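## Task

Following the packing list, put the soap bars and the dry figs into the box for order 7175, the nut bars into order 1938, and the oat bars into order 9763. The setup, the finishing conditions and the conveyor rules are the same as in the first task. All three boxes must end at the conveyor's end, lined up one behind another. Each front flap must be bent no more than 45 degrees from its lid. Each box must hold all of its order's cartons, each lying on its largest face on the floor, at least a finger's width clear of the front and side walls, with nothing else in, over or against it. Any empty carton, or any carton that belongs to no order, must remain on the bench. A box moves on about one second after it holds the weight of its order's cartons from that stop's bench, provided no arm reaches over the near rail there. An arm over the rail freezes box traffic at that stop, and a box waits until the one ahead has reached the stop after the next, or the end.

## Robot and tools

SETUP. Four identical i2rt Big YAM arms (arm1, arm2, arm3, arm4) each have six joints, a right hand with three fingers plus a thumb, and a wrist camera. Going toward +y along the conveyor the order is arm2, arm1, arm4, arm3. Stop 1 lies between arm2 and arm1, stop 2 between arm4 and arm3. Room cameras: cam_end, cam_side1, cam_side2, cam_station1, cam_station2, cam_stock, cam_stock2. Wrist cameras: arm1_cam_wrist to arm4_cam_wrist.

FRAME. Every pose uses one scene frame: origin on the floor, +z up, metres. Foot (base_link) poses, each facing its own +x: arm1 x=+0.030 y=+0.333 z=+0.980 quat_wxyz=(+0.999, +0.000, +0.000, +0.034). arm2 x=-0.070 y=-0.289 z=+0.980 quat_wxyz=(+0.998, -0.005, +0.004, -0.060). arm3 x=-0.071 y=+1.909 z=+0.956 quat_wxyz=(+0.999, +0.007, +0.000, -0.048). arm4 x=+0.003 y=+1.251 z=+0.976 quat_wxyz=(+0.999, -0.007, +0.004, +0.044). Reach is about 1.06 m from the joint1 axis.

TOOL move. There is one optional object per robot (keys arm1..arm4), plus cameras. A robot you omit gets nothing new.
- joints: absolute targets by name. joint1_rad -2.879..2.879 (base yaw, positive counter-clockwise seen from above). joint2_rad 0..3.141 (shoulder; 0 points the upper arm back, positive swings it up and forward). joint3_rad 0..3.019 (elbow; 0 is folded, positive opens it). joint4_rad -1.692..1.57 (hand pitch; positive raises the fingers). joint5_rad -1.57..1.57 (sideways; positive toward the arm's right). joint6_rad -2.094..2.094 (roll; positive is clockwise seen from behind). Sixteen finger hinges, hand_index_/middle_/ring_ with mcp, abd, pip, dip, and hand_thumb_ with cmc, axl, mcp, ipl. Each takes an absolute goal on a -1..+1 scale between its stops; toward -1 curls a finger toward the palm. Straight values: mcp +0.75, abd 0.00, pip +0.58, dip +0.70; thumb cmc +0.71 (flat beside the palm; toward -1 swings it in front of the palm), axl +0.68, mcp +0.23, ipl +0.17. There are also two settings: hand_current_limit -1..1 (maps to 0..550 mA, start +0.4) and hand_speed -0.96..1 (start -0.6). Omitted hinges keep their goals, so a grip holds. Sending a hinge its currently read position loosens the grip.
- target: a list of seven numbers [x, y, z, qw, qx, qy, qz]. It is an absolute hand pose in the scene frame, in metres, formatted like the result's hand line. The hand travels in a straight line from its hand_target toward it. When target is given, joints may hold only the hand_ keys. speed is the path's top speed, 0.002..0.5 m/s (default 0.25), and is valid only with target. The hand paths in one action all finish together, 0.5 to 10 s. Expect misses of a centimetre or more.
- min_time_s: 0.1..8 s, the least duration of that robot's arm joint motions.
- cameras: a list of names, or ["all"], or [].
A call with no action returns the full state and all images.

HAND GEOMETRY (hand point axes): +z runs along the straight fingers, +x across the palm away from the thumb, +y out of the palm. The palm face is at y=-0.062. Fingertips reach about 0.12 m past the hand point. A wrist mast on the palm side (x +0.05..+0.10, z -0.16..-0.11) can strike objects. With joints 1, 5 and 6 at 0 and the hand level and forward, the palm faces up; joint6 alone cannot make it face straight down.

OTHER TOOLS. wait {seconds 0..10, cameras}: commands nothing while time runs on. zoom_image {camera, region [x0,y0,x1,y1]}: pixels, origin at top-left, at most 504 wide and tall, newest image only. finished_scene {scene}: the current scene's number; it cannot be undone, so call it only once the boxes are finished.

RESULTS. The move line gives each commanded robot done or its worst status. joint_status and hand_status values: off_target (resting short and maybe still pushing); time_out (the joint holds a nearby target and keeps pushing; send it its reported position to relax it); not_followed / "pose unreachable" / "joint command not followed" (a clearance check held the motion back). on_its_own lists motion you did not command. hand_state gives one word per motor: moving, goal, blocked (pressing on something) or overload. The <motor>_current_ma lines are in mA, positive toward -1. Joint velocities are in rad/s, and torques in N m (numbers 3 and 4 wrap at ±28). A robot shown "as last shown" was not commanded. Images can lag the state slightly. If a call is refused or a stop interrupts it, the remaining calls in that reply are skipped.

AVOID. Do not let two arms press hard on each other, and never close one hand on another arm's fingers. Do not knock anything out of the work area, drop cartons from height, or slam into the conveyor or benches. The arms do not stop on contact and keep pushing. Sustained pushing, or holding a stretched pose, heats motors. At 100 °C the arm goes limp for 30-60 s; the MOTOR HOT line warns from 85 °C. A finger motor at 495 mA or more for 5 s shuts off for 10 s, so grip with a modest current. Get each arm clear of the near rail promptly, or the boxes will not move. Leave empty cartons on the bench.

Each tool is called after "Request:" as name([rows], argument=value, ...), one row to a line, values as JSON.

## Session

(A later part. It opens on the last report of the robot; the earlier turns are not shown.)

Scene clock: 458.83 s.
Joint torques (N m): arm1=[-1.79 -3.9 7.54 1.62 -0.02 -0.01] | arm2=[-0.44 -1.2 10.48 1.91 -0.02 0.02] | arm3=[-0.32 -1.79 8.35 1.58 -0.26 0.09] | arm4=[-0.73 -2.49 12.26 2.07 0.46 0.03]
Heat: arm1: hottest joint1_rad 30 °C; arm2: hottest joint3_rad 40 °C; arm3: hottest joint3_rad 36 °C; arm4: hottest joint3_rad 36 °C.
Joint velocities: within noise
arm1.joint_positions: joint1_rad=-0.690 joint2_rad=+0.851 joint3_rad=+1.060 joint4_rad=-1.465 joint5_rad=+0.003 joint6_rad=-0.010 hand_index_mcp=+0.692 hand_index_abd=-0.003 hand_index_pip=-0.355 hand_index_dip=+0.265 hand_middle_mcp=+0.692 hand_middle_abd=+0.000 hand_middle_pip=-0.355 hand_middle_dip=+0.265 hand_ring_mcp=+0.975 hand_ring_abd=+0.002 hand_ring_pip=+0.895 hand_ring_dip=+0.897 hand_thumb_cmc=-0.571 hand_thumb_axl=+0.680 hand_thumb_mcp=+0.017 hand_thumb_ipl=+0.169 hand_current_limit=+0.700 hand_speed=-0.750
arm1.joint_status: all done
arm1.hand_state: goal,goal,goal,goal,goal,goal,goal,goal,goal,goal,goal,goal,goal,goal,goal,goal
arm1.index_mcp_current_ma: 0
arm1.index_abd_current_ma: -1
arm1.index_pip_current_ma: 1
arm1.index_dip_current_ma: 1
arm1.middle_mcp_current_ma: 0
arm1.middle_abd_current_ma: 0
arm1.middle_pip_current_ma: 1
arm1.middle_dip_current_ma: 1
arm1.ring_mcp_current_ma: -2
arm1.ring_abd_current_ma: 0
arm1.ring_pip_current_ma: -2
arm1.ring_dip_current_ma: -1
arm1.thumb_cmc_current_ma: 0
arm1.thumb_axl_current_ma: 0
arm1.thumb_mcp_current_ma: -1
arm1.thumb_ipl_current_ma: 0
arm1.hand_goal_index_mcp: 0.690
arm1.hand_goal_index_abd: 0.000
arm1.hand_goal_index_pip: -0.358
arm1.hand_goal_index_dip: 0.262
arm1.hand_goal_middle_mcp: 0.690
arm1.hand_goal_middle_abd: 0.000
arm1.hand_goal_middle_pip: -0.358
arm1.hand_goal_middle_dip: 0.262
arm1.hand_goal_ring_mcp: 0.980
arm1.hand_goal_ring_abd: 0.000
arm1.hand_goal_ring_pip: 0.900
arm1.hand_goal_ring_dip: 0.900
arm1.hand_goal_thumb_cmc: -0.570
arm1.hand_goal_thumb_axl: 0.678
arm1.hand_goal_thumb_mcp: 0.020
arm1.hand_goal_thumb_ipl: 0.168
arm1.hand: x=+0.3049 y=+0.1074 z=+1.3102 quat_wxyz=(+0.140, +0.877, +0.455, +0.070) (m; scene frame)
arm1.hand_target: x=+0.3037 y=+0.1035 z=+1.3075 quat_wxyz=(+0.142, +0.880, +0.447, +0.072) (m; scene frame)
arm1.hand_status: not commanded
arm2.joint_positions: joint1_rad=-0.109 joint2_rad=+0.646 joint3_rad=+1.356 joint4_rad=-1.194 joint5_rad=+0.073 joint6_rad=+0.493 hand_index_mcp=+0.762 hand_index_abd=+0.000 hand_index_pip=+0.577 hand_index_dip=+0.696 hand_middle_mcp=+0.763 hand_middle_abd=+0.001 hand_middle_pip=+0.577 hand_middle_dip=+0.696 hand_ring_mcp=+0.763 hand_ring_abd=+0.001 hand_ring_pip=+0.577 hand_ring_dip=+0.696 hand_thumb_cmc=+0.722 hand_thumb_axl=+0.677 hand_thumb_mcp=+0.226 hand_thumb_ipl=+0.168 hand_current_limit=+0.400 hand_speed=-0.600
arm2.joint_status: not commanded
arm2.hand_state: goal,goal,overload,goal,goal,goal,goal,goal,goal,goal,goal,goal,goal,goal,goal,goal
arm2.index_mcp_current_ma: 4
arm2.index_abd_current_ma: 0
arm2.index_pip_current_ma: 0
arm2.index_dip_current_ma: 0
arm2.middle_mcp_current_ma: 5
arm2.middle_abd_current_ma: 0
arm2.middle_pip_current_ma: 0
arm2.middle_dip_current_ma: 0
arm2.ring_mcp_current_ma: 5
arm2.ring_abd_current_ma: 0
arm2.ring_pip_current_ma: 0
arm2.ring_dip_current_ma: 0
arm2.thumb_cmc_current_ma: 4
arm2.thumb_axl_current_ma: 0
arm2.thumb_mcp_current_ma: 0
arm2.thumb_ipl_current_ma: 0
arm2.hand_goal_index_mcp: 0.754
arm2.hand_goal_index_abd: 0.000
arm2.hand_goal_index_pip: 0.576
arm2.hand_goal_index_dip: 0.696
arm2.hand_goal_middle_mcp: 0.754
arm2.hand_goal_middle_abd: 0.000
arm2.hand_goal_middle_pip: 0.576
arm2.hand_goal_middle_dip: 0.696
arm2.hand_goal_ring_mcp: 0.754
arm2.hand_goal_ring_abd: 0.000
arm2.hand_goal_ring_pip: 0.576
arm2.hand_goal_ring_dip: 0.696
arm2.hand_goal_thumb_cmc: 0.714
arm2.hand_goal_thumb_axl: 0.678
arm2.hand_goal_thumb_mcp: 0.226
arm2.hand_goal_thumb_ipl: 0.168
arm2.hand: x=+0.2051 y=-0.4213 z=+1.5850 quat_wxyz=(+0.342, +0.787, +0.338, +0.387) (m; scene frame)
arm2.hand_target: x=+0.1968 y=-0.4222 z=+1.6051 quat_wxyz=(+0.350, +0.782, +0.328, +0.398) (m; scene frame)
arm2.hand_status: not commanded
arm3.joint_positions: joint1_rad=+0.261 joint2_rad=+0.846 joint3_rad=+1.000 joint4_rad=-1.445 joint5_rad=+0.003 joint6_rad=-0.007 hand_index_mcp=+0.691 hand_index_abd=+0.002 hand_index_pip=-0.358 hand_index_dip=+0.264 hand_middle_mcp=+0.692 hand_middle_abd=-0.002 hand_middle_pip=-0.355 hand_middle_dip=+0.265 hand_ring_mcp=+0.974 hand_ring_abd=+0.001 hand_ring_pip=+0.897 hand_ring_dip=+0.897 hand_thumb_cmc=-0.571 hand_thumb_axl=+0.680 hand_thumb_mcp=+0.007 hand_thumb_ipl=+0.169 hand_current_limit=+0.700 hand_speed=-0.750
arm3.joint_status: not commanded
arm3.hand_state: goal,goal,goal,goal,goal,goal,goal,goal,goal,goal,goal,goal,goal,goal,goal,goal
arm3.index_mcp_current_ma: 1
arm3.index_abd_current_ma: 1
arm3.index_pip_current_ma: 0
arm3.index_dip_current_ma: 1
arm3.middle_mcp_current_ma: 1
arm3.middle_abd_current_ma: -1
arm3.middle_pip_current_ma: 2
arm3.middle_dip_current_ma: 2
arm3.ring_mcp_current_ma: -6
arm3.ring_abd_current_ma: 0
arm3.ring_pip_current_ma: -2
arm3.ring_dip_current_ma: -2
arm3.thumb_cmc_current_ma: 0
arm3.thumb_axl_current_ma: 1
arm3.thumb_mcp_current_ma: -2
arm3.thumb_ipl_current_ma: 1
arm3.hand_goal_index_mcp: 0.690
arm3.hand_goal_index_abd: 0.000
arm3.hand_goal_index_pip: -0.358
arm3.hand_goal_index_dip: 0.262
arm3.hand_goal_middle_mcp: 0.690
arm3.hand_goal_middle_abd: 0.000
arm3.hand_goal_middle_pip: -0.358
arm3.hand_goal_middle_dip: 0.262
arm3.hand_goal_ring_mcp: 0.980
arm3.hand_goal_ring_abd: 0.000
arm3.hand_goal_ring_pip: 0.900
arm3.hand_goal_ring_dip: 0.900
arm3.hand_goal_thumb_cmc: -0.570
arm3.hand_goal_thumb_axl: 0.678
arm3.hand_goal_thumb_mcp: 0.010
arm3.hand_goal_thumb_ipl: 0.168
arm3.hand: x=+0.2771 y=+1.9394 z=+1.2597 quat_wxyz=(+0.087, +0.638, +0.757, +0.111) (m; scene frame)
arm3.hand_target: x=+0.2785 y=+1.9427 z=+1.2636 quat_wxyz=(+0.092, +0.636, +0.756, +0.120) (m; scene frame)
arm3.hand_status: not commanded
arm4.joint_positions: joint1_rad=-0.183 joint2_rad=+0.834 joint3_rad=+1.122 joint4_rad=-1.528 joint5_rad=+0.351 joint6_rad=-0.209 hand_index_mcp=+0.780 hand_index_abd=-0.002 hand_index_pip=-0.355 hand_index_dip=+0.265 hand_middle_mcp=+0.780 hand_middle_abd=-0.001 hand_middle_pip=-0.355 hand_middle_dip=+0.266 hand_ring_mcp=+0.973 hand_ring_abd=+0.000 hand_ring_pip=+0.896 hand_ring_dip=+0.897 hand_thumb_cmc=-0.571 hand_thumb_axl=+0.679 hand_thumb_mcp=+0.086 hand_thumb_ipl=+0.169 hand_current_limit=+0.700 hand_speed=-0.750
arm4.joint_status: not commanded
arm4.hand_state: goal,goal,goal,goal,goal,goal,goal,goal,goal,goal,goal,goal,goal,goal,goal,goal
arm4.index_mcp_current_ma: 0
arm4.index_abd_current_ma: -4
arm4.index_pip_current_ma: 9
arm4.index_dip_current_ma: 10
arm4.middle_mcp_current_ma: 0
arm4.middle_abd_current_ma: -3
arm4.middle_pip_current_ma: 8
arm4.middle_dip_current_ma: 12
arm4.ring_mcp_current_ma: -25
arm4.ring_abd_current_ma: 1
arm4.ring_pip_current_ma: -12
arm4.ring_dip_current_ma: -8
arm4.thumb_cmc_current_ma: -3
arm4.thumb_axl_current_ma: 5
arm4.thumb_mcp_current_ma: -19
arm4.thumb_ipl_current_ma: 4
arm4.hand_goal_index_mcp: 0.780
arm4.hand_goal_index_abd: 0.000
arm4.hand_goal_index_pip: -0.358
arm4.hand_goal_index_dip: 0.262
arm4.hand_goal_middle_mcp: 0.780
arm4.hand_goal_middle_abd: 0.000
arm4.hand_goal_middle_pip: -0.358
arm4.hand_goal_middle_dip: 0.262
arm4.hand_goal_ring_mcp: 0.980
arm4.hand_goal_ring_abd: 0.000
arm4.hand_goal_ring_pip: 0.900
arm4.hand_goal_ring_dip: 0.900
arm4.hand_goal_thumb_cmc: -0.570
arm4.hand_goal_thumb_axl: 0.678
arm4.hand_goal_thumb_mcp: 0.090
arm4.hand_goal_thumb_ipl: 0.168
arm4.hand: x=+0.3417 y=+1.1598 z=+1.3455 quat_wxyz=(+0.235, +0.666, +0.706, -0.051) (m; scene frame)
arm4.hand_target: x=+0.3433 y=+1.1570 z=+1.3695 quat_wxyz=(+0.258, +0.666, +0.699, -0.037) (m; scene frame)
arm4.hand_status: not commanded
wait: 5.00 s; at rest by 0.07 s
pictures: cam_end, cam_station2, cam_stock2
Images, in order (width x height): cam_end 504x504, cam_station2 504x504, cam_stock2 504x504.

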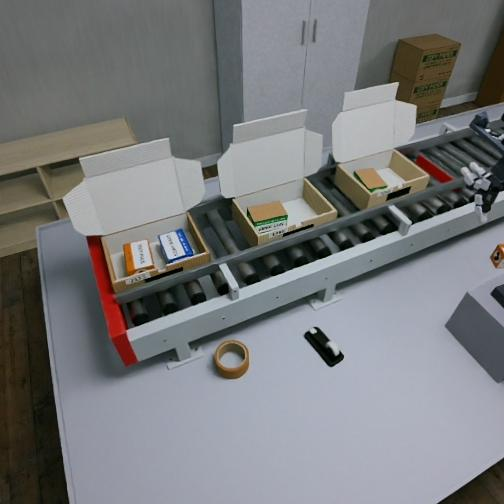

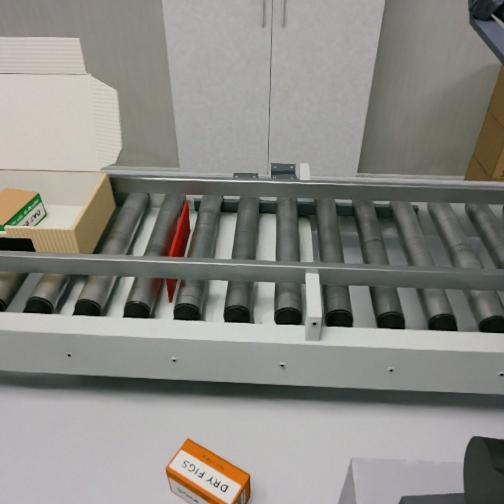

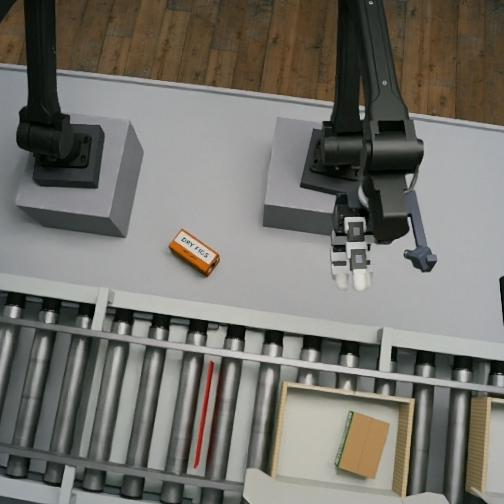

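Request:
wait(seconds=0.1, cameras=["cam_end", "cam_side2", "cam_side1"])

Request:
zoom_image(camera="cam_end", region=[225, 180, 305, 250])

Scene clock: 459.63 s.
Joint torques (N m): arm1=[-1.85 -3.9 7.53 1.62 -0.04 -0.02] | arm2=[-0.85 -1.08 10.51 1.88 -0.06 0.05] | arm3=[-0.38 -2.14 8.32 1.58 -0.26 0.06] | arm4=[-0.85 -2.61 12.31 2.1 0.45 0.03]
Heat: arm1: hottest joint1_rad 30 °C; arm2: hottest joint3_rad 40 °C; arm3: hottest joint3_rad 36 °C; arm4: hottest joint3_rad 36 °C.
Joint velocities: within noise
arm1.joint_positions: joint1_rad=-0.690 joint2_rad=+0.851 joint3_rad=+1.060 joint4_rad=-1.465 joint5_rad=+0.003 joint6_rad=-0.010 hand_index_mcp=+0.692 hand_index_abd=-0.003 hand_index_pip=-0.355 hand_index_dip=+0.265 hand_middle_mcp=+0.692 hand_middle_abd=+0.000 hand_middle_pip=-0.355 hand_middle_dip=+0.265 hand_ring_mcp=+0.975 hand_ring_abd=+0.002 hand_ring_pip=+0.895 hand_ring_dip=+0.897 hand_thumb_cmc=-0.571 hand_thumb_axl=+0.680 hand_thumb_mcp=+0.017 hand_thumb_ipl=+0.169 hand_current_limit=+0.700 hand_speed=-0.750
arm1.joint_status: all done
arm1.hand_state: goal,goal,goal,goal,goal,goal,goal,goal,goal,goal,goal,goal,goal,goal,goal,goal
arm1.index_mcp_current_ma: 0
arm1.index_abd_current_ma: -1
arm1.index_pip_current_ma: 1
arm1.index_dip_current_ma: 1
arm1.middle_mcp_current_ma: 0
arm1.middle_abd_current_ma: 0
arm1.middle_pip_current_ma: 1
arm1.middle_dip_current_ma: 1
arm1.ring_mcp_current_ma: -2
arm1.ring_abd_current_ma: 0
arm1.ring_pip_current_ma: -2
arm1.ring_dip_current_ma: -1
arm1.thumb_cmc_current_ma: 0
arm1.thumb_axl_current_ma: 0
arm1.thumb_mcp_current_ma: -1
arm1.thumb_ipl_current_ma: 0
arm1.hand_goal_index_mcp: 0.690
arm1.hand_goal_index_abd: 0.000
arm1.hand_goal_index_pip: -0.358
arm1.hand_goal_index_dip: 0.262
arm1.hand_goal_middle_mcp: 0.690
arm1.hand_goal_middle_abd: 0.000
arm1.hand_goal_middle_pip: -0.358
arm1.hand_goal_middle_dip: 0.262
arm1.hand_goal_ring_mcp: 0.980
arm1.hand_goal_ring_abd: 0.000
arm1.hand_goal_ring_pip: 0.900
arm1.hand_goal_ring_dip: 0.900
arm1.hand_goal_thumb_cmc: -0.570
arm1.hand_goal_thumb_axl: 0.678
arm1.hand_goal_thumb_mcp: 0.020
arm1.hand_goal_thumb_ipl: 0.168
arm1.hand: x=+0.3049 y=+0.1074 z=+1.3102 quat_wxyz=(+0.140, +0.877, +0.455, +0.070) (m; scene frame)
arm1.hand_target: x=+0.3037 y=+0.1035 z=+1.3075 quat_wxyz=(+0.142, +0.880, +0.447, +0.072) (m; scene frame)
arm1.hand_status: not commanded
arm2.joint_positions: joint1_rad=-0.109 joint2_rad=+0.646 joint3_rad=+1.356 joint4_rad=-1.194 joint5_rad=+0.073 joint6_rad=+0.493 hand_index_mcp=+0.762 hand_index_abd=+0.000 hand_index_pip=+0.577 hand_index_dip=+0.696 hand_middle_mcp=+0.763 hand_middle_abd=+0.001 hand_middle_pip=+0.577 hand_middle_dip=+0.696 hand_ring_mcp=+0.763 hand_ring_abd=+0.001 hand_ring_pip=+0.577 hand_ring_dip=+0.696 hand_thumb_cmc=+0.722 hand_thumb_axl=+0.677 hand_thumb_mcp=+0.226 hand_thumb_ipl=+0.168 hand_current_limit=+0.400 hand_speed=-0.600
arm2.joint_status: not commanded
arm2.hand_state: goal,goal,overload,goal,goal,goal,goal,goal,goal,goal,goal,goal,goal,goal,goal,goal
arm2.index_mcp_current_ma: 4
arm2.index_abd_current_ma: 0
arm2.index_pip_current_ma: 0
arm2.index_dip_current_ma: 0
arm2.middle_mcp_current_ma: 5
arm2.middle_abd_current_ma: 0
arm2.middle_pip_current_ma: 0
arm2.middle_dip_current_ma: 0
arm2.ring_mcp_current_ma: 5
arm2.ring_abd_current_ma: 0
arm2.ring_pip_current_ma: 0
arm2.ring_dip_current_ma: 0
arm2.thumb_cmc_current_ma: 4
arm2.thumb_axl_current_ma: 0
arm2.thumb_mcp_current_ma: 0
arm2.thumb_ipl_current_ma: 0
arm2.hand_goal_index_mcp: 0.754
arm2.hand_goal_index_abd: 0.000
arm2.hand_goal_index_pip: 0.576
arm2.hand_goal_index_dip: 0.696
arm2.hand_goal_middle_mcp: 0.754
arm2.hand_goal_middle_abd: 0.000
arm2.hand_goal_middle_pip: 0.576
arm2.hand_goal_middle_dip: 0.696
arm2.hand_goal_ring_mcp: 0.754
arm2.hand_goal_ring_abd: 0.000
arm2.hand_goal_ring_pip: 0.576
arm2.hand_goal_ring_dip: 0.696
arm2.hand_goal_thumb_cmc: 0.714
arm2.hand_goal_thumb_axl: 0.678
arm2.hand_goal_thumb_mcp: 0.226
arm2.hand_goal_thumb_ipl: 0.168
arm2.hand: x=+0.2051 y=-0.4213 z=+1.5850 quat_wxyz=(+0.342, +0.787, +0.338, +0.387) (m; scene frame)
arm2.hand_target: x=+0.1968 y=-0.4222 z=+1.6051 quat_wxyz=(+0.350, +0.782, +0.328, +0.398) (m; scene frame)
arm2.hand_status: not commanded
arm3.joint_positions: joint1_rad=+0.261 joint2_rad=+0.846 joint3_rad=+1.000 joint4_rad=-1.445 joint5_rad=+0.003 joint6_rad=-0.007 hand_index_mcp=+0.691 hand_index_abd=+0.002 hand_index_pip=-0.358 hand_index_dip=+0.264 hand_middle_mcp=+0.692 hand_middle_abd=-0.002 hand_middle_pip=-0.355 hand_middle_dip=+0.265 hand_ring_mcp=+0.974 hand_ring_abd=+0.001 hand_ring_pip=+0.897 hand_ring_dip=+0.897 hand_thumb_cmc=-0.571 hand_thumb_axl=+0.680 hand_thumb_mcp=+0.007 hand_thumb_ipl=+0.169 hand_current_limit=+0.700 hand_speed=-0.750
arm3.joint_status: not commanded
arm3.hand_state: goal,goal,goal,goal,goal,goal,goal,goal,goal,goal,goal,goal,goal,goal,goal,goal
arm3.index_mcp_current_ma: 1
arm3.index_abd_current_ma: 1
arm3.index_pip_current_ma: 0
arm3.index_dip_current_ma: 1
arm3.middle_mcp_current_ma: 1
arm3.middle_abd_current_ma: -1
arm3.middle_pip_current_ma: 2
arm3.middle_dip_current_ma: 2
arm3.ring_mcp_current_ma: -6
arm3.ring_abd_current_ma: 0
arm3.ring_pip_current_ma: -2
arm3.ring_dip_current_ma: -2
arm3.thumb_cmc_current_ma: 0
arm3.thumb_axl_current_ma: 1
arm3.thumb_mcp_current_ma: -2
arm3.thumb_ipl_current_ma: 1
arm3.hand_goal_index_mcp: 0.690
arm3.hand_goal_index_abd: 0.000
arm3.hand_goal_index_pip: -0.358
arm3.hand_goal_index_dip: 0.262
arm3.hand_goal_middle_mcp: 0.690
arm3.hand_goal_middle_abd: 0.000
arm3.hand_goal_middle_pip: -0.358
arm3.hand_goal_middle_dip: 0.262
arm3.hand_goal_ring_mcp: 0.980
arm3.hand_goal_ring_abd: 0.000
arm3.hand_goal_ring_pip: 0.900
arm3.hand_goal_ring_dip: 0.900
arm3.hand_goal_thumb_cmc: -0.570
arm3.hand_goal_thumb_axl: 0.678
arm3.hand_goal_thumb_mcp: 0.010
arm3.hand_goal_thumb_ipl: 0.168
arm3.hand: x=+0.2771 y=+1.9394 z=+1.2597 quat_wxyz=(+0.087, +0.638, +0.757, +0.111) (m; scene frame)
arm3.hand_target: x=+0.2785 y=+1.9427 z=+1.2636 quat_wxyz=(+0.092, +0.636, +0.756, +0.120) (m; scene frame)
arm3.hand_status: not commanded
arm4.joint_positions: joint1_rad=-0.183 joint2_rad=+0.834 joint3_rad=+1.122 joint4_rad=-1.528 joint5_rad=+0.351 joint6_rad=-0.209 hand_index_mcp=+0.780 hand_index_abd=-0.002 hand_index_pip=-0.355 hand_index_dip=+0.265 hand_middle_mcp=+0.780 hand_middle_abd=-0.001 hand_middle_pip=-0.355 hand_middle_dip=+0.266 hand_ring_mcp=+0.973 hand_ring_abd=+0.000 hand_ring_pip=+0.896 hand_ring_dip=+0.897 hand_thumb_cmc=-0.571 hand_thumb_axl=+0.679 hand_thumb_mcp=+0.086 hand_thumb_ipl=+0.169 hand_current_limit=+0.700 hand_speed=-0.750
arm4.joint_status: not commanded
arm4.hand_state: goal,goal,goal,goal,goal,goal,goal,goal,goal,goal,goal,goal,goal,goal,goal,goal
arm4.index_mcp_current_ma: 0
arm4.index_abd_current_ma: -4
arm4.index_pip_current_ma: 9
arm4.index_dip_current_ma: 10
arm4.middle_mcp_current_ma: 0
arm4.middle_abd_current_ma: -3
arm4.middle_pip_current_ma: 8
arm4.middle_dip_current_ma: 12
arm4.ring_mcp_current_ma: -25
arm4.ring_abd_current_ma: 1
arm4.ring_pip_current_ma: -12
arm4.ring_dip_current_ma: -8
arm4.thumb_cmc_current_ma: -3
arm4.thumb_axl_current_ma: 5
arm4.thumb_mcp_current_ma: -19
arm4.thumb_ipl_current_ma: 4
arm4.hand_goal_index_mcp: 0.780
arm4.hand_goal_index_abd: 0.000
arm4.hand_goal_index_pip: -0.358
arm4.hand_goal_index_dip: 0.262
arm4.hand_goal_middle_mcp: 0.780
arm4.hand_goal_middle_abd: 0.000
arm4.hand_goal_middle_pip: -0.358
arm4.hand_goal_middle_dip: 0.262
arm4.hand_goal_ring_mcp: 0.980
arm4.hand_goal_ring_abd: 0.000
arm4.hand_goal_ring_pip: 0.900
arm4.hand_goal_ring_dip: 0.900
arm4.hand_goal_thumb_cmc: -0.570
arm4.hand_goal_thumb_axl: 0.678
arm4.hand_goal_thumb_mcp: 0.090
arm4.hand_goal_thumb_ipl: 0.168
arm4.hand: x=+0.3417 y=+1.1598 z=+1.3455 quat_wxyz=(+0.235, +0.666, +0.706, -0.051) (m; scene frame)
arm4.hand_target: x=+0.3433 y=+1.1570 z=+1.3695 quat_wxyz=(+0.258, +0.666, +0.699, -0.037) (m; scene frame)
arm4.hand_status: not commanded
wait: 0.10 s; at rest from the start
pictures: cam_end, cam_side1, cam_side2
Images, in order (width x height): cam_end 504x504, cam_side1 504x504, cam_side2 504x504.

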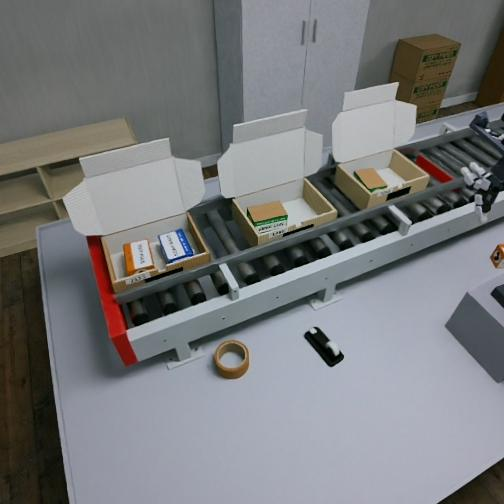

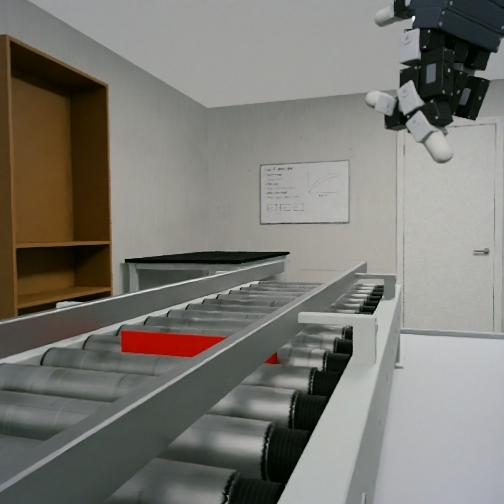

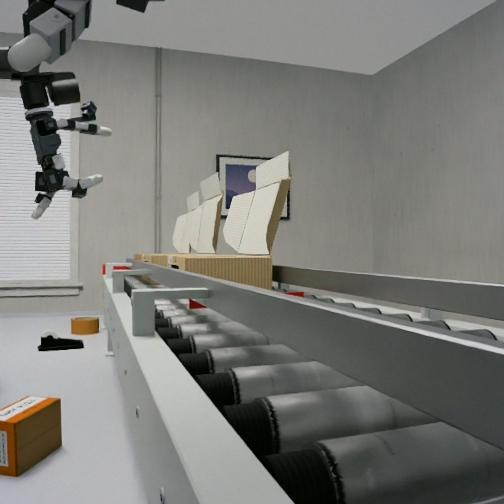

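Scaled by 6.300 from the camera's 504x504 image, which has a finer 720x720 frame.

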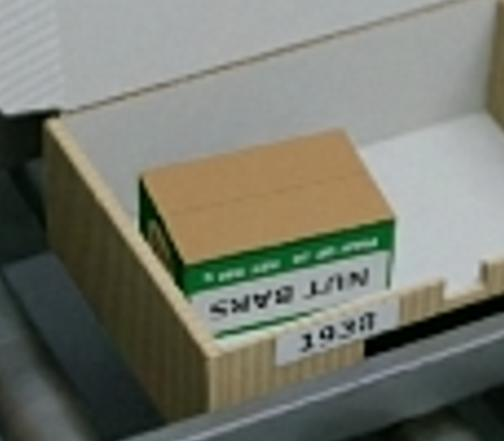

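Request:
move(arm3={"target": [0.40, 2.28, 1.38, 0.2127, 0.2127, 0.6744, 0.6744], "speed": 0.3}, cameras=["arm3_cam_wrist", "cam_end"])

Scene clock: 467.40 s.
Joint torques (N m): arm1=[-1.67 -3.72 7.57 1.57 -0.05 -0.01] | arm2=[-0.56 -1.2 10.55 1.91 -0.03 0.05] | arm3=[-0.26 -7.82 12.67 3.45 -0.3 -0.09] | arm4=[-0.85 -2.61 12.29 2.09 0.46 0.03]
Heat: arm1: hottest joint1_rad 30 °C; arm2: hottest joint3_rad 40 °C; arm3: hottest joint3_rad 36 °C; arm4: hottest joint3_rad 36 °C.
move: arm3 off_target
Joint velocities: within noise
arm1, arm2, arm4: as last shown
arm3.joint_positions: joint1_rad=+0.698 joint2_rad=+1.372 joint3_rad=+0.841 joint4_rad=+0.454 joint5_rad=-0.345 joint6_rad=-0.006 hand_index_mcp=+0.696 hand_index_abd=+0.002 hand_index_pip=-0.358 hand_index_dip=+0.264 hand_middle_mcp=+0.697 hand_middle_abd=-0.002 hand_middle_pip=-0.355 hand_middle_dip=+0.265 hand_ring_mcp=+0.985 hand_ring_abd=+0.001 hand_ring_pip=+0.899 hand_ring_dip=+0.897 hand_thumb_cmc=-0.571 hand_thumb_axl=+0.680 hand_thumb_mcp=+0.007 hand_thumb_ipl=+0.169 hand_current_limit=+0.700 hand_speed=-0.750
arm3.joint_status: not commanded
arm3.hand_state: goal,goal,goal,goal,goal,goal,goal,goal,goal,goal,goal,goal,goal,goal,goal,goal
arm3.index_mcp_current_ma: 6
arm3.index_abd_current_ma: 1
arm3.index_pip_current_ma: 0
arm3.index_dip_current_ma: 1
arm3.middle_mcp_current_ma: 8
arm3.middle_abd_current_ma: -1
arm3.middle_pip_current_ma: 2
arm3.middle_dip_current_ma: 2
arm3.ring_mcp_current_ma: 4
arm3.ring_abd_current_ma: 0
arm3.ring_pip_current_ma: 0
arm3.ring_dip_current_ma: -2
arm3.thumb_cmc_current_ma: 0
arm3.thumb_axl_current_ma: 1
arm3.thumb_mcp_current_ma: -2
arm3.thumb_ipl_current_ma: 1
arm3.hand_goal_index_mcp: 0.690
arm3.hand_goal_index_abd: 0.000
arm3.hand_goal_index_pip: -0.358
arm3.hand_goal_index_dip: 0.262
arm3.hand_goal_middle_mcp: 0.690
arm3.hand_goal_middle_abd: 0.000
arm3.hand_goal_middle_pip: -0.358
arm3.hand_goal_middle_dip: 0.262
arm3.hand_goal_ring_mcp: 0.980
arm3.hand_goal_ring_abd: 0.000
arm3.hand_goal_ring_pip: 0.900
arm3.hand_goal_ring_dip: 0.900
arm3.hand_goal_thumb_cmc: -0.570
arm3.hand_goal_thumb_axl: 0.678
arm3.hand_goal_thumb_mcp: 0.010
arm3.hand_goal_thumb_ipl: 0.168
arm3.hand: x=+0.3968 y=+2.2707 z=+1.3483 quat_wxyz=(+0.200, +0.233, +0.690, +0.655) (m; scene frame)
arm3.hand_target: x=+0.3983 y=+2.2785 z=+1.3794 quat_wxyz=(+0.213, +0.213, +0.674, +0.674) (m; scene frame)
arm3.hand_status: off_target (0.033 m and 3.9 deg from the pose sent, 0.382 m and 84.6 deg at the start)
pictures: arm3_cam_wrist, cam_end
Images, in order (width x height): arm3_cam_wrist 504x504, cam_end 504x504.

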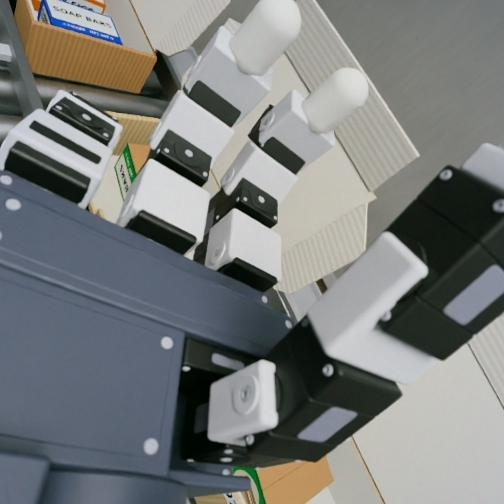

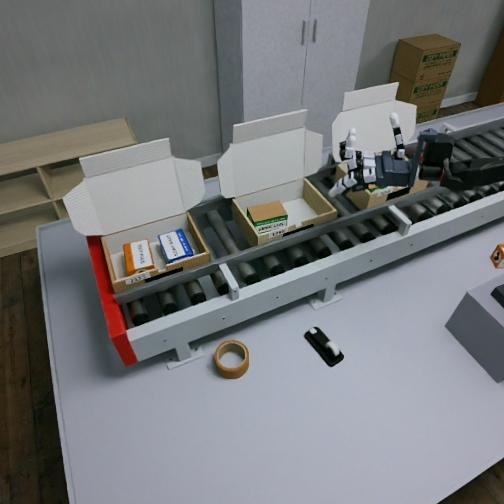

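Request:
move(arm3={"target": [0.33, 2.17, 1.40, 0.2127, 0.2127, 0.6744, 0.6744], "speed": 0.3}, cameras=["arm3_cam_wrist"])

Request:
zoom_image(camera="arm3_cam_wrist", region=[0, 0, 300, 200])

Scene clock: 469.03 s.
Joint torques (N m): arm1=[-1.9 -3.9 7.54 1.62 -0.02 -0.02] | arm2=[-0.62 -1.38 10.54 1.95 -0.02 0.06] | arm3=[-1.55 -5.71 9.32 2.07 -0.3 -0.09] | arm4=[-0.67 -2.61 12.29 2.09 0.46 0.04]
Heat: arm1: hottest joint1_rad 30 °C; arm2: hottest joint3_rad 40 °C; arm3: hottest joint3_rad 36 °C; arm4: hottest joint3_rad 36 °C.
move: arm3 done
Joint velocities: within noise
arm1, arm2, arm4: as last shown
arm3.joint_positions: joint1_rad=+0.558 joint2_rad=+1.026 joint3_rad=+0.670 joint4_rad=+0.341 joint5_rad=-0.504 joint6_rad=-0.007 hand_index_mcp=+0.697 hand_index_abd=+0.002 hand_index_pip=-0.358 hand_index_dip=+0.264 hand_middle_mcp=+0.698 hand_middle_abd=-0.002 hand_middle_pip=-0.355 hand_middle_dip=+0.264 hand_ring_mcp=+0.986 hand_ring_abd=+0.001 hand_ring_pip=+0.899 hand_ring_dip=+0.897 hand_thumb_cmc=-0.571 hand_thumb_axl=+0.680 hand_thumb_mcp=+0.007 hand_thumb_ipl=+0.169 hand_current_limit=+0.700 hand_speed=-0.750
arm3.joint_status: not commanded
arm3.hand_state: goal,goal,goal,goal,goal,goal,goal,goal,goal,goal,goal,goal,goal,goal,goal,goal
arm3.index_mcp_current_ma: 7
arm3.index_abd_current_ma: 1
arm3.index_pip_current_ma: 0
arm3.index_dip_current_ma: 1
arm3.middle_mcp_current_ma: 9
arm3.middle_abd_current_ma: -1
arm3.middle_pip_current_ma: 2
arm3.middle_dip_current_ma: 1
arm3.ring_mcp_current_ma: 5
arm3.ring_abd_current_ma: 0
arm3.ring_pip_current_ma: 0
arm3.ring_dip_current_ma: -2
arm3.thumb_cmc_current_ma: 0
arm3.thumb_axl_current_ma: 1
arm3.thumb_mcp_current_ma: -2
arm3.thumb_ipl_current_ma: 1
arm3.hand_goal_index_mcp: 0.690
arm3.hand_goal_index_abd: 0.000
arm3.hand_goal_index_pip: -0.358
arm3.hand_goal_index_dip: 0.262
arm3.hand_goal_middle_mcp: 0.690
arm3.hand_goal_middle_abd: 0.000
arm3.hand_goal_middle_pip: -0.358
arm3.hand_goal_middle_dip: 0.262
arm3.hand_goal_ring_mcp: 0.980
arm3.hand_goal_ring_abd: 0.000
arm3.hand_goal_ring_pip: 0.900
arm3.hand_goal_ring_dip: 0.900
arm3.hand_goal_thumb_cmc: -0.570
arm3.hand_goal_thumb_axl: 0.678
arm3.hand_goal_thumb_mcp: 0.010
arm3.hand_goal_thumb_ipl: 0.168
arm3.hand: x=+0.3296 y=+2.1738 z=+1.3978 quat_wxyz=(+0.208, +0.213, +0.674, +0.676) (m; scene frame)
arm3.hand_target: x=+0.3300 y=+2.1700 z=+1.4000 quat_wxyz=(+0.213, +0.213, +0.674, +0.674) (m; scene frame)
arm3.hand_status: done (0.004 m and 0.6 deg from the pose sent, 0.131 m and 3.9 deg at the start)
pictures: arm3_cam_wrist
Images, in order (width x height): arm3_cam_wrist 504x504.

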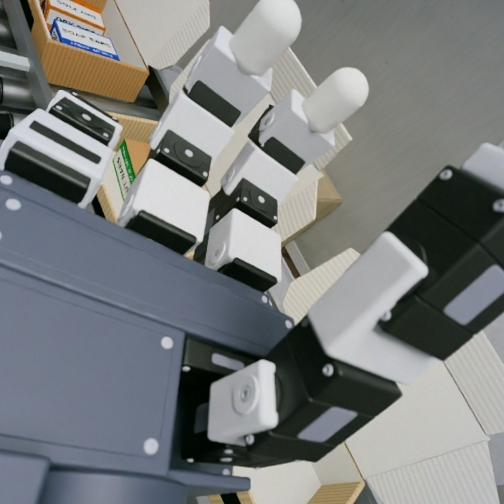

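Scaled by 1.680 from the camera's 504x504 image, which has a finer 720x720 frame.

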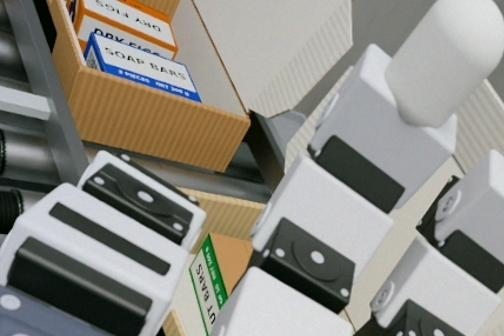

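Request:
move(arm3={"target": [0.36, 2.20, 1.42, 0.1768, 0.2434, 0.7716, 0.5606], "speed": 0.3}, cameras=["arm3_cam_wrist"])

Request:
zoom_image(camera="arm3_cam_wrist", region=[0, 0, 300, 200])

Scene clock: 472.80 s.
Joint torques (N m): arm1=[-1.79 -3.66 7.56 1.65 -0.03 -0.02] | arm2=[-0.62 -1.44 10.58 1.92 -0.02 0.04] | arm3=[-0.38 -4.95 14.05 2.02 -0.26 -0.08] | arm4=[-0.79 -2.73 12.26 2.09 0.45 0.04]
Heat: arm1: hottest joint1_rad 30 °C; arm2: hottest joint3_rad 40 °C; arm3: hottest joint3_rad 36 °C; arm4: hottest joint3_rad 36 °C.
move: arm3 off_target
Joint velocities: within noise
arm1, arm2, arm4: as last shown
arm3.joint_positions: joint1_rad=+0.558 joint2_rad=+1.033 joint3_rad=+0.900 joint4_rad=-0.278 joint5_rad=-0.463 joint6_rad=-0.168 hand_index_mcp=+0.697 hand_index_abd=+0.002 hand_index_pip=-0.358 hand_index_dip=+0.264 hand_middle_mcp=+0.698 hand_middle_abd=-0.002 hand_middle_pip=-0.355 hand_middle_dip=+0.264 hand_ring_mcp=+0.986 hand_ring_abd=+0.001 hand_ring_pip=+0.899 hand_ring_dip=+0.897 hand_thumb_cmc=-0.571 hand_thumb_axl=+0.680 hand_thumb_mcp=+0.007 hand_thumb_ipl=+0.169 hand_current_limit=+0.700 hand_speed=-0.750
arm3.joint_status: not commanded
arm3.hand_state: goal,goal,goal,goal,goal,goal,goal,goal,goal,goal,goal,goal,goal,goal,goal,goal
arm3.index_mcp_current_ma: 7
arm3.index_abd_current_ma: 1
arm3.index_pip_current_ma: 0
arm3.index_dip_current_ma: 1
arm3.middle_mcp_current_ma: 9
arm3.middle_abd_current_ma: -1
arm3.middle_pip_current_ma: 2
arm3.middle_dip_current_ma: 1
arm3.ring_mcp_current_ma: 5
arm3.ring_abd_current_ma: 0
arm3.ring_pip_current_ma: 0
arm3.ring_dip_current_ma: -2
arm3.thumb_cmc_current_ma: 0
arm3.thumb_axl_current_ma: 1
arm3.thumb_mcp_current_ma: -2
arm3.thumb_ipl_current_ma: 1
arm3.hand_goal_index_mcp: 0.690
arm3.hand_goal_index_abd: 0.000
arm3.hand_goal_index_pip: -0.358
arm3.hand_goal_index_dip: 0.262
arm3.hand_goal_middle_mcp: 0.690
arm3.hand_goal_middle_abd: 0.000
arm3.hand_goal_middle_pip: -0.358
arm3.hand_goal_middle_dip: 0.262
arm3.hand_goal_ring_mcp: 0.980
arm3.hand_goal_ring_abd: 0.000
arm3.hand_goal_ring_pip: 0.900
arm3.hand_goal_ring_dip: 0.900
arm3.hand_goal_thumb_cmc: -0.570
arm3.hand_goal_thumb_axl: 0.678
arm3.hand_goal_thumb_mcp: 0.010
arm3.hand_goal_thumb_ipl: 0.168
arm3.hand: x=+0.3571 y=+2.1941 z=+1.3872 quat_wxyz=(+0.162, +0.258, +0.779, +0.548) (m; scene frame)
arm3.hand_target: x=+0.3584 y=+2.1988 z=+1.4193 quat_wxyz=(+0.177, +0.244, +0.771, +0.561) (m; scene frame)
arm3.hand_status: off_target (0.033 m and 2.9 deg from the pose sent, 0.046 m and 18.0 deg at the start)
pictures: arm3_cam_wrist
Images, in order (width x height): arm3_cam_wrist 504x504.

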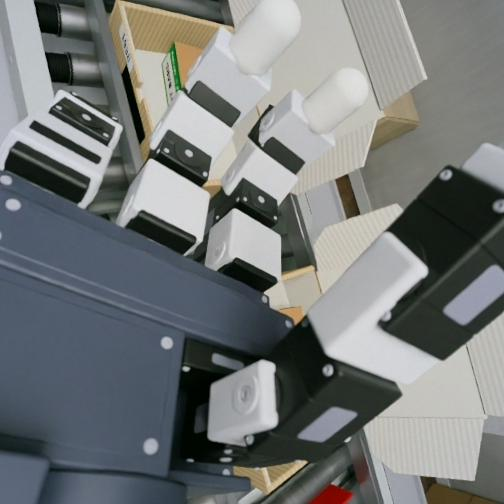

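Scaled by 1.680 from the camera's 504x504 image, which has a finer 720x720 frame.

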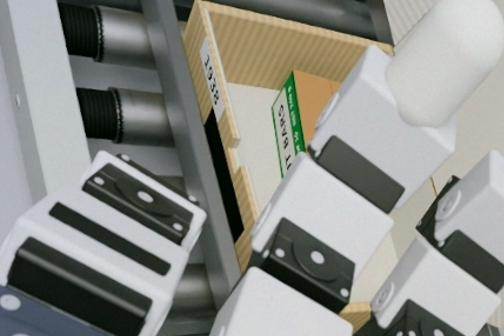

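Request:
zoom_image(camera="arm3_cam_wrist", region=[100, 0, 240, 120])

Scaled by 3.600 from the camera's 504x504 image, which has a finer 720x720 frame.

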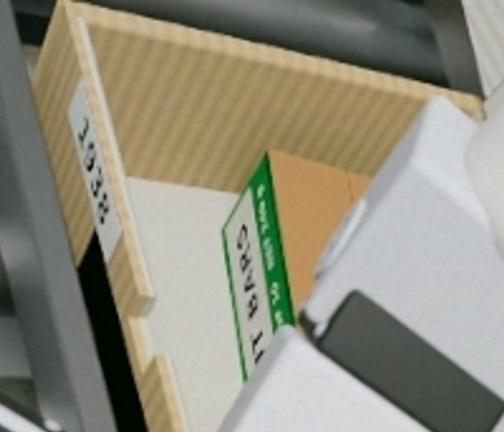

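Request:
move(arm3={"target": [0.45, 2.19, 1.44, 0.1768, 0.2434, 0.7716, 0.5606], "speed": 0.3}, cameras=["arm3_cam_wrist"])

Request:
zoom_image(camera="arm3_cam_wrist", region=[40, 0, 240, 160])

Scene clock: 474.93 s.
Joint torques (N m): arm1=[-1.9 -3.72 7.53 1.66 -0.05 -0.02] | arm2=[-0.67 -1.08 10.54 1.91 -0.03 0.06] | arm3=[-1.14 -7.59 13.93 1.99 -0.62 -0.1] | arm4=[-0.91 -2.49 12.27 2.1 0.45 0.03]
Heat: arm1: hottest joint1_rad 30 °C; arm2: hottest joint3_rad 40 °C; arm3: hottest joint3_rad 36 °C; arm4: hottest joint3_rad 36 °C.
move: arm3 off_target
Joint velocities: within noise
arm1, arm2, arm4: as last shown
arm3.joint_positions: joint1_rad=+0.446 joint2_rad=+1.243 joint3_rad=+1.118 joint4_rad=-0.307 joint5_rad=-0.565 joint6_rad=-0.218 hand_index_mcp=+0.697 hand_index_abd=+0.002 hand_index_pip=-0.358 hand_index_dip=+0.264 hand_middle_mcp=+0.698 hand_middle_abd=-0.002 hand_middle_pip=-0.355 hand_middle_dip=+0.264 hand_ring_mcp=+0.986 hand_ring_abd=+0.001 hand_ring_pip=+0.899 hand_ring_dip=+0.897 hand_thumb_cmc=-0.571 hand_thumb_axl=+0.680 hand_thumb_mcp=+0.007 hand_thumb_ipl=+0.169 hand_current_limit=+0.700 hand_speed=-0.750
arm3.joint_status: not commanded
arm3.hand_state: goal,goal,goal,goal,goal,goal,goal,goal,goal,goal,goal,goal,goal,goal,goal,goal
arm3.index_mcp_current_ma: 7
arm3.index_abd_current_ma: 1
arm3.index_pip_current_ma: 0
arm3.index_dip_current_ma: 1
arm3.middle_mcp_current_ma: 9
arm3.middle_abd_current_ma: -1
arm3.middle_pip_current_ma: 2
arm3.middle_dip_current_ma: 1
arm3.ring_mcp_current_ma: 5
arm3.ring_abd_current_ma: 0
arm3.ring_pip_current_ma: 0
arm3.ring_dip_current_ma: -2
arm3.thumb_cmc_current_ma: 0
arm3.thumb_axl_current_ma: 1
arm3.thumb_mcp_current_ma: -2
arm3.thumb_ipl_current_ma: 1
arm3.hand_goal_index_mcp: 0.690
arm3.hand_goal_index_abd: 0.000
arm3.hand_goal_index_pip: -0.358
arm3.hand_goal_index_dip: 0.262
arm3.hand_goal_middle_mcp: 0.690
arm3.hand_goal_middle_abd: 0.000
arm3.hand_goal_middle_pip: -0.358
arm3.hand_goal_middle_dip: 0.262
arm3.hand_goal_ring_mcp: 0.980
arm3.hand_goal_ring_abd: 0.000
arm3.hand_goal_ring_pip: 0.900
arm3.hand_goal_ring_dip: 0.900
arm3.hand_goal_thumb_cmc: -0.570
arm3.hand_goal_thumb_axl: 0.678
arm3.hand_goal_thumb_mcp: 0.010
arm3.hand_goal_thumb_ipl: 0.168
arm3.hand: x=+0.4449 y=+2.1863 z=+1.4091 quat_wxyz=(+0.162, +0.258, +0.778, +0.549) (m; scene frame)
arm3.hand_target: x=+0.4483 y=+2.1892 z=+1.4394 quat_wxyz=(+0.177, +0.244, +0.771, +0.561) (m; scene frame)
arm3.hand_status: off_target (0.032 m and 2.8 deg from the pose sent, 0.107 m and 2.9 deg at the start)
pictures: arm3_cam_wrist
Images, in order (width x height): arm3_cam_wrist 504x504.

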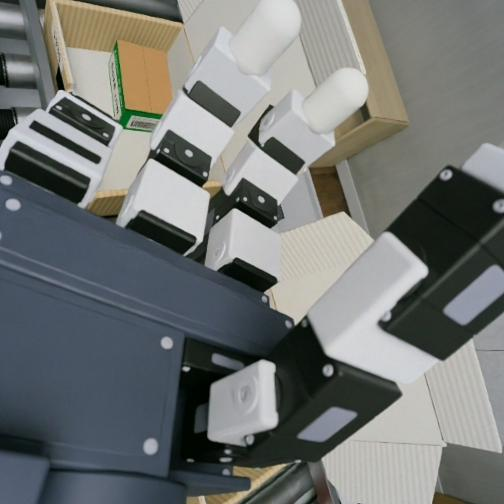

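Scaled by 2.520 from the camera's 504x504 image, which has a finer 720x720 frame.

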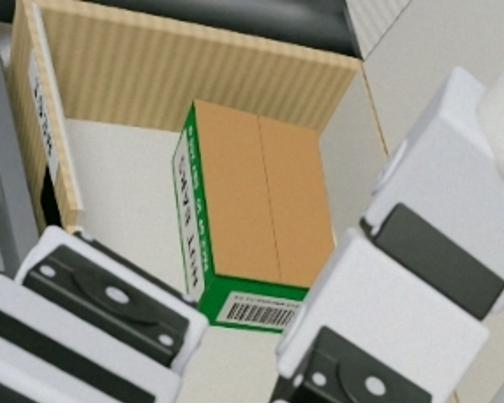

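Request:
zoom_image(camera="arm3_cam_wrist", region=[50, 20, 150, 100])

Request:
zoom_image(camera="arm3_cam_wrist", region=[100, 30, 200, 140])

Scaled by 5.040 from the camera's 504x504 image, which has a finer 720x720 frame.

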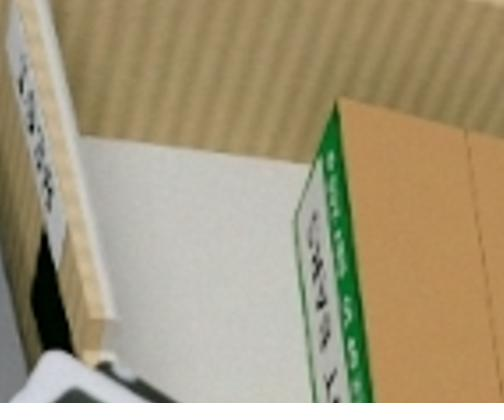

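Scaled by 4.582 from the camera's 504x504 image, which has a finer 720x720 frame.

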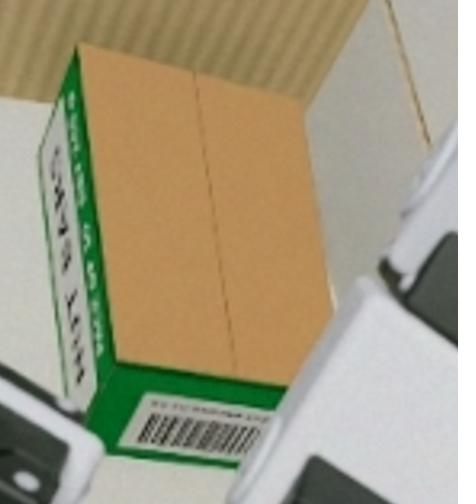

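Request:
move(arm3={"joints": {"joint1_rad": 0.35, "joint2_rad": 0.95, "joint3_rad": 1.05, "joint4_rad": -1.0, "joint5_rad": -0.2, "joint6_rad": -0.1}, "min_time_s": 2})

Request:
move(arm3={"joints": {"joint1_rad": 0.261, "joint2_rad": 0.846, "joint3_rad": 1.0, "joint4_rad": -1.445, "joint5_rad": 0, "joint6_rad": 0}, "min_time_s": 1}, cameras=["cam_end"])

Request:
zoom_image(camera="cam_end", region=[60, 80, 460, 320])

Scene clock: 480.17 s.
Joint torques (N m): arm1=[-1.96 -3.72 7.57 1.61 -0.04 0] | arm2=[-0.62 -1.49 10.54 1.85 -0.05 0.05] | arm3=[-2.14 -4.25 8.96 1.43 -0.15 0.05] | arm4=[-0.79 -2.67 12.27 2.07 0.47 0.04]
Heat: arm1: hottest joint1_rad 30 °C; arm2: hottest joint3_rad 41 °C; arm3: hottest joint3_rad 37 °C; arm4: hottest joint3_rad 36 °C.
move: arm3 done
Joint velocities: within noise
arm1, arm2, arm4: as last shown
arm3.joint_positions: joint1_rad=+0.359 joint2_rad=+0.958 joint3_rad=+1.051 joint4_rad=-0.993 joint5_rad=-0.204 joint6_rad=-0.108 hand_index_mcp=+0.697 hand_index_abd=+0.002 hand_index_pip=-0.358 hand_index_dip=+0.264 hand_middle_mcp=+0.698 hand_middle_abd=-0.002 hand_middle_pip=-0.355 hand_middle_dip=+0.264 hand_ring_mcp=+0.985 hand_ring_abd=+0.001 hand_ring_pip=+0.899 hand_ring_dip=+0.897 hand_thumb_cmc=-0.571 hand_thumb_axl=+0.680 hand_thumb_mcp=+0.007 hand_thumb_ipl=+0.169 hand_current_limit=+0.700 hand_speed=-0.750
arm3.joint_status: all done
arm3.hand_state: goal,goal,goal,goal,goal,goal,goal,goal,goal,goal,goal,goal,goal,goal,goal,goal
arm3.index_mcp_current_ma: 7
arm3.index_abd_current_ma: 1
arm3.index_pip_current_ma: 0
arm3.index_dip_current_ma: 1
arm3.middle_mcp_current_ma: 9
arm3.middle_abd_current_ma: -1
arm3.middle_pip_current_ma: 2
arm3.middle_dip_current_ma: 1
arm3.ring_mcp_current_ma: 4
arm3.ring_abd_current_ma: 0
arm3.ring_pip_current_ma: 0
arm3.ring_dip_current_ma: -2
arm3.thumb_cmc_current_ma: 0
arm3.thumb_axl_current_ma: 1
arm3.thumb_mcp_current_ma: -2
arm3.thumb_ipl_current_ma: 1
arm3.hand_goal_index_mcp: 0.690
arm3.hand_goal_index_abd: 0.000
arm3.hand_goal_index_pip: -0.358
arm3.hand_goal_index_dip: 0.262
arm3.hand_goal_middle_mcp: 0.690
arm3.hand_goal_middle_abd: 0.000
arm3.hand_goal_middle_pip: -0.358
arm3.hand_goal_middle_dip: 0.262
arm3.hand_goal_ring_mcp: 0.980
arm3.hand_goal_ring_abd: 0.000
arm3.hand_goal_ring_pip: 0.900
arm3.hand_goal_ring_dip: 0.900
arm3.hand_goal_thumb_cmc: -0.570
arm3.hand_goal_thumb_axl: 0.678
arm3.hand_goal_thumb_mcp: 0.010
arm3.hand_goal_thumb_ipl: 0.168
arm3.hand: x=+0.3686 y=+2.0444 z=+1.3329 quat_wxyz=(+0.136, +0.504, +0.792, +0.317) (m; scene frame)
arm3.hand_target: x=+0.3673 y=+2.0383 z=+1.3345 quat_wxyz=(+0.138, +0.511, +0.788, +0.316) (m; scene frame)
arm3.hand_status: not commanded
pictures: none

Scene clock: 481.73 s.
Joint torques (N m): arm1=[-1.85 -3.9 7.54 1.62 -0.03 -0.01] | arm2=[-0.32 -1.38 10.56 1.91 -0.04 0.06] | arm3=[-1.73 -1.96 8.4 0.54 0.06 0.08] | arm4=[-0.73 -2.61 12.26 2.04 0.45 0.04]
Heat: arm1: hottest joint1_rad 30 °C; arm2: hottest joint3_rad 41 °C; arm3: hottest joint3_rad 37 °C; arm4: hottest joint3_rad 36 °C.
move: arm3 done
Joint velocities: within noise
arm1, arm2, arm4: as last shown
arm3.joint_positions: joint1_rad=+0.271 joint2_rad=+0.853 joint3_rad=+1.000 joint4_rad=-1.437 joint5_rad=-0.004 joint6_rad=-0.007 hand_index_mcp=+0.697 hand_index_abd=+0.002 hand_index_pip=-0.358 hand_index_dip=+0.264 hand_middle_mcp=+0.698 hand_middle_abd=-0.002 hand_middle_pip=-0.355 hand_middle_dip=+0.264 hand_ring_mcp=+0.980 hand_ring_abd=+0.001 hand_ring_pip=+0.899 hand_ring_dip=+0.897 hand_thumb_cmc=-0.571 hand_thumb_axl=+0.680 hand_thumb_mcp=+0.007 hand_thumb_ipl=+0.169 hand_current_limit=+0.700 hand_speed=-0.750
arm3.joint_status: all done
arm3.hand_state: goal,goal,goal,goal,goal,goal,goal,goal,goal,goal,goal,goal,goal,goal,goal,goal
arm3.index_mcp_current_ma: 7
arm3.index_abd_current_ma: 1
arm3.index_pip_current_ma: 0
arm3.index_dip_current_ma: 1
arm3.middle_mcp_current_ma: 9
arm3.middle_abd_current_ma: -1
arm3.middle_pip_current_ma: 2
arm3.middle_dip_current_ma: 1
arm3.ring_mcp_current_ma: 0
arm3.ring_abd_current_ma: 0
arm3.ring_pip_current_ma: 0
arm3.ring_dip_current_ma: -2
arm3.thumb_cmc_current_ma: 0
arm3.thumb_axl_current_ma: 1
arm3.thumb_mcp_current_ma: -2
arm3.thumb_ipl_current_ma: 1
arm3.hand_goal_index_mcp: 0.690
arm3.hand_goal_index_abd: 0.000
arm3.hand_goal_index_pip: -0.358
arm3.hand_goal_index_dip: 0.262
arm3.hand_goal_middle_mcp: 0.690
arm3.hand_goal_middle_abd: 0.000
arm3.hand_goal_middle_pip: -0.358
arm3.hand_goal_middle_dip: 0.262
arm3.hand_goal_ring_mcp: 0.980
arm3.hand_goal_ring_abd: 0.000
arm3.hand_goal_ring_pip: 0.900
arm3.hand_goal_ring_dip: 0.900
arm3.hand_goal_thumb_cmc: -0.570
arm3.hand_goal_thumb_axl: 0.678
arm3.hand_goal_thumb_mcp: 0.010
arm3.hand_goal_thumb_ipl: 0.168
arm3.hand: x=+0.2792 y=+1.9443 z=+1.2584 quat_wxyz=(+0.085, +0.634, +0.760, +0.113) (m; scene frame)
arm3.hand_target: x=+0.2768 y=+1.9392 z=+1.2594 quat_wxyz=(+0.086, +0.641, +0.755, +0.112) (m; scene frame)
arm3.hand_status: not commanded
pictures: cam_end
Images, in order (width x height): cam_end 504x504.

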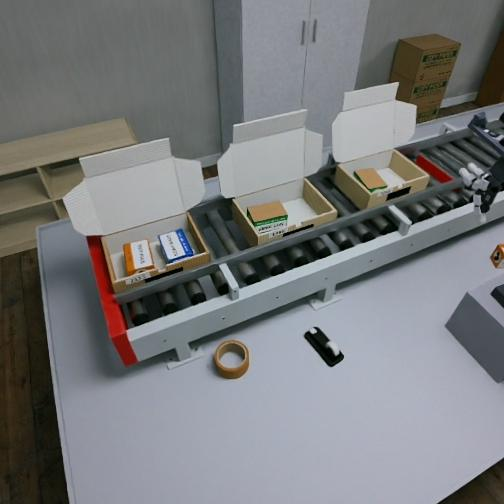

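Scaled by 1.260 from the camera's 504x504 image, which has a finer 720x720 frame.

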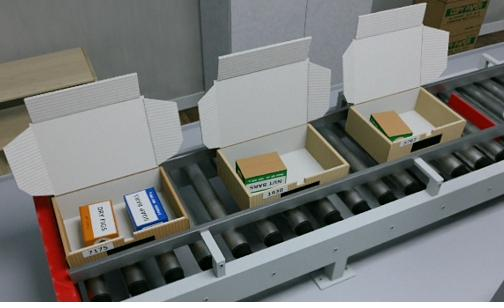

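Request:
finished_scene(scene=2)

The scene is finished: the task was done.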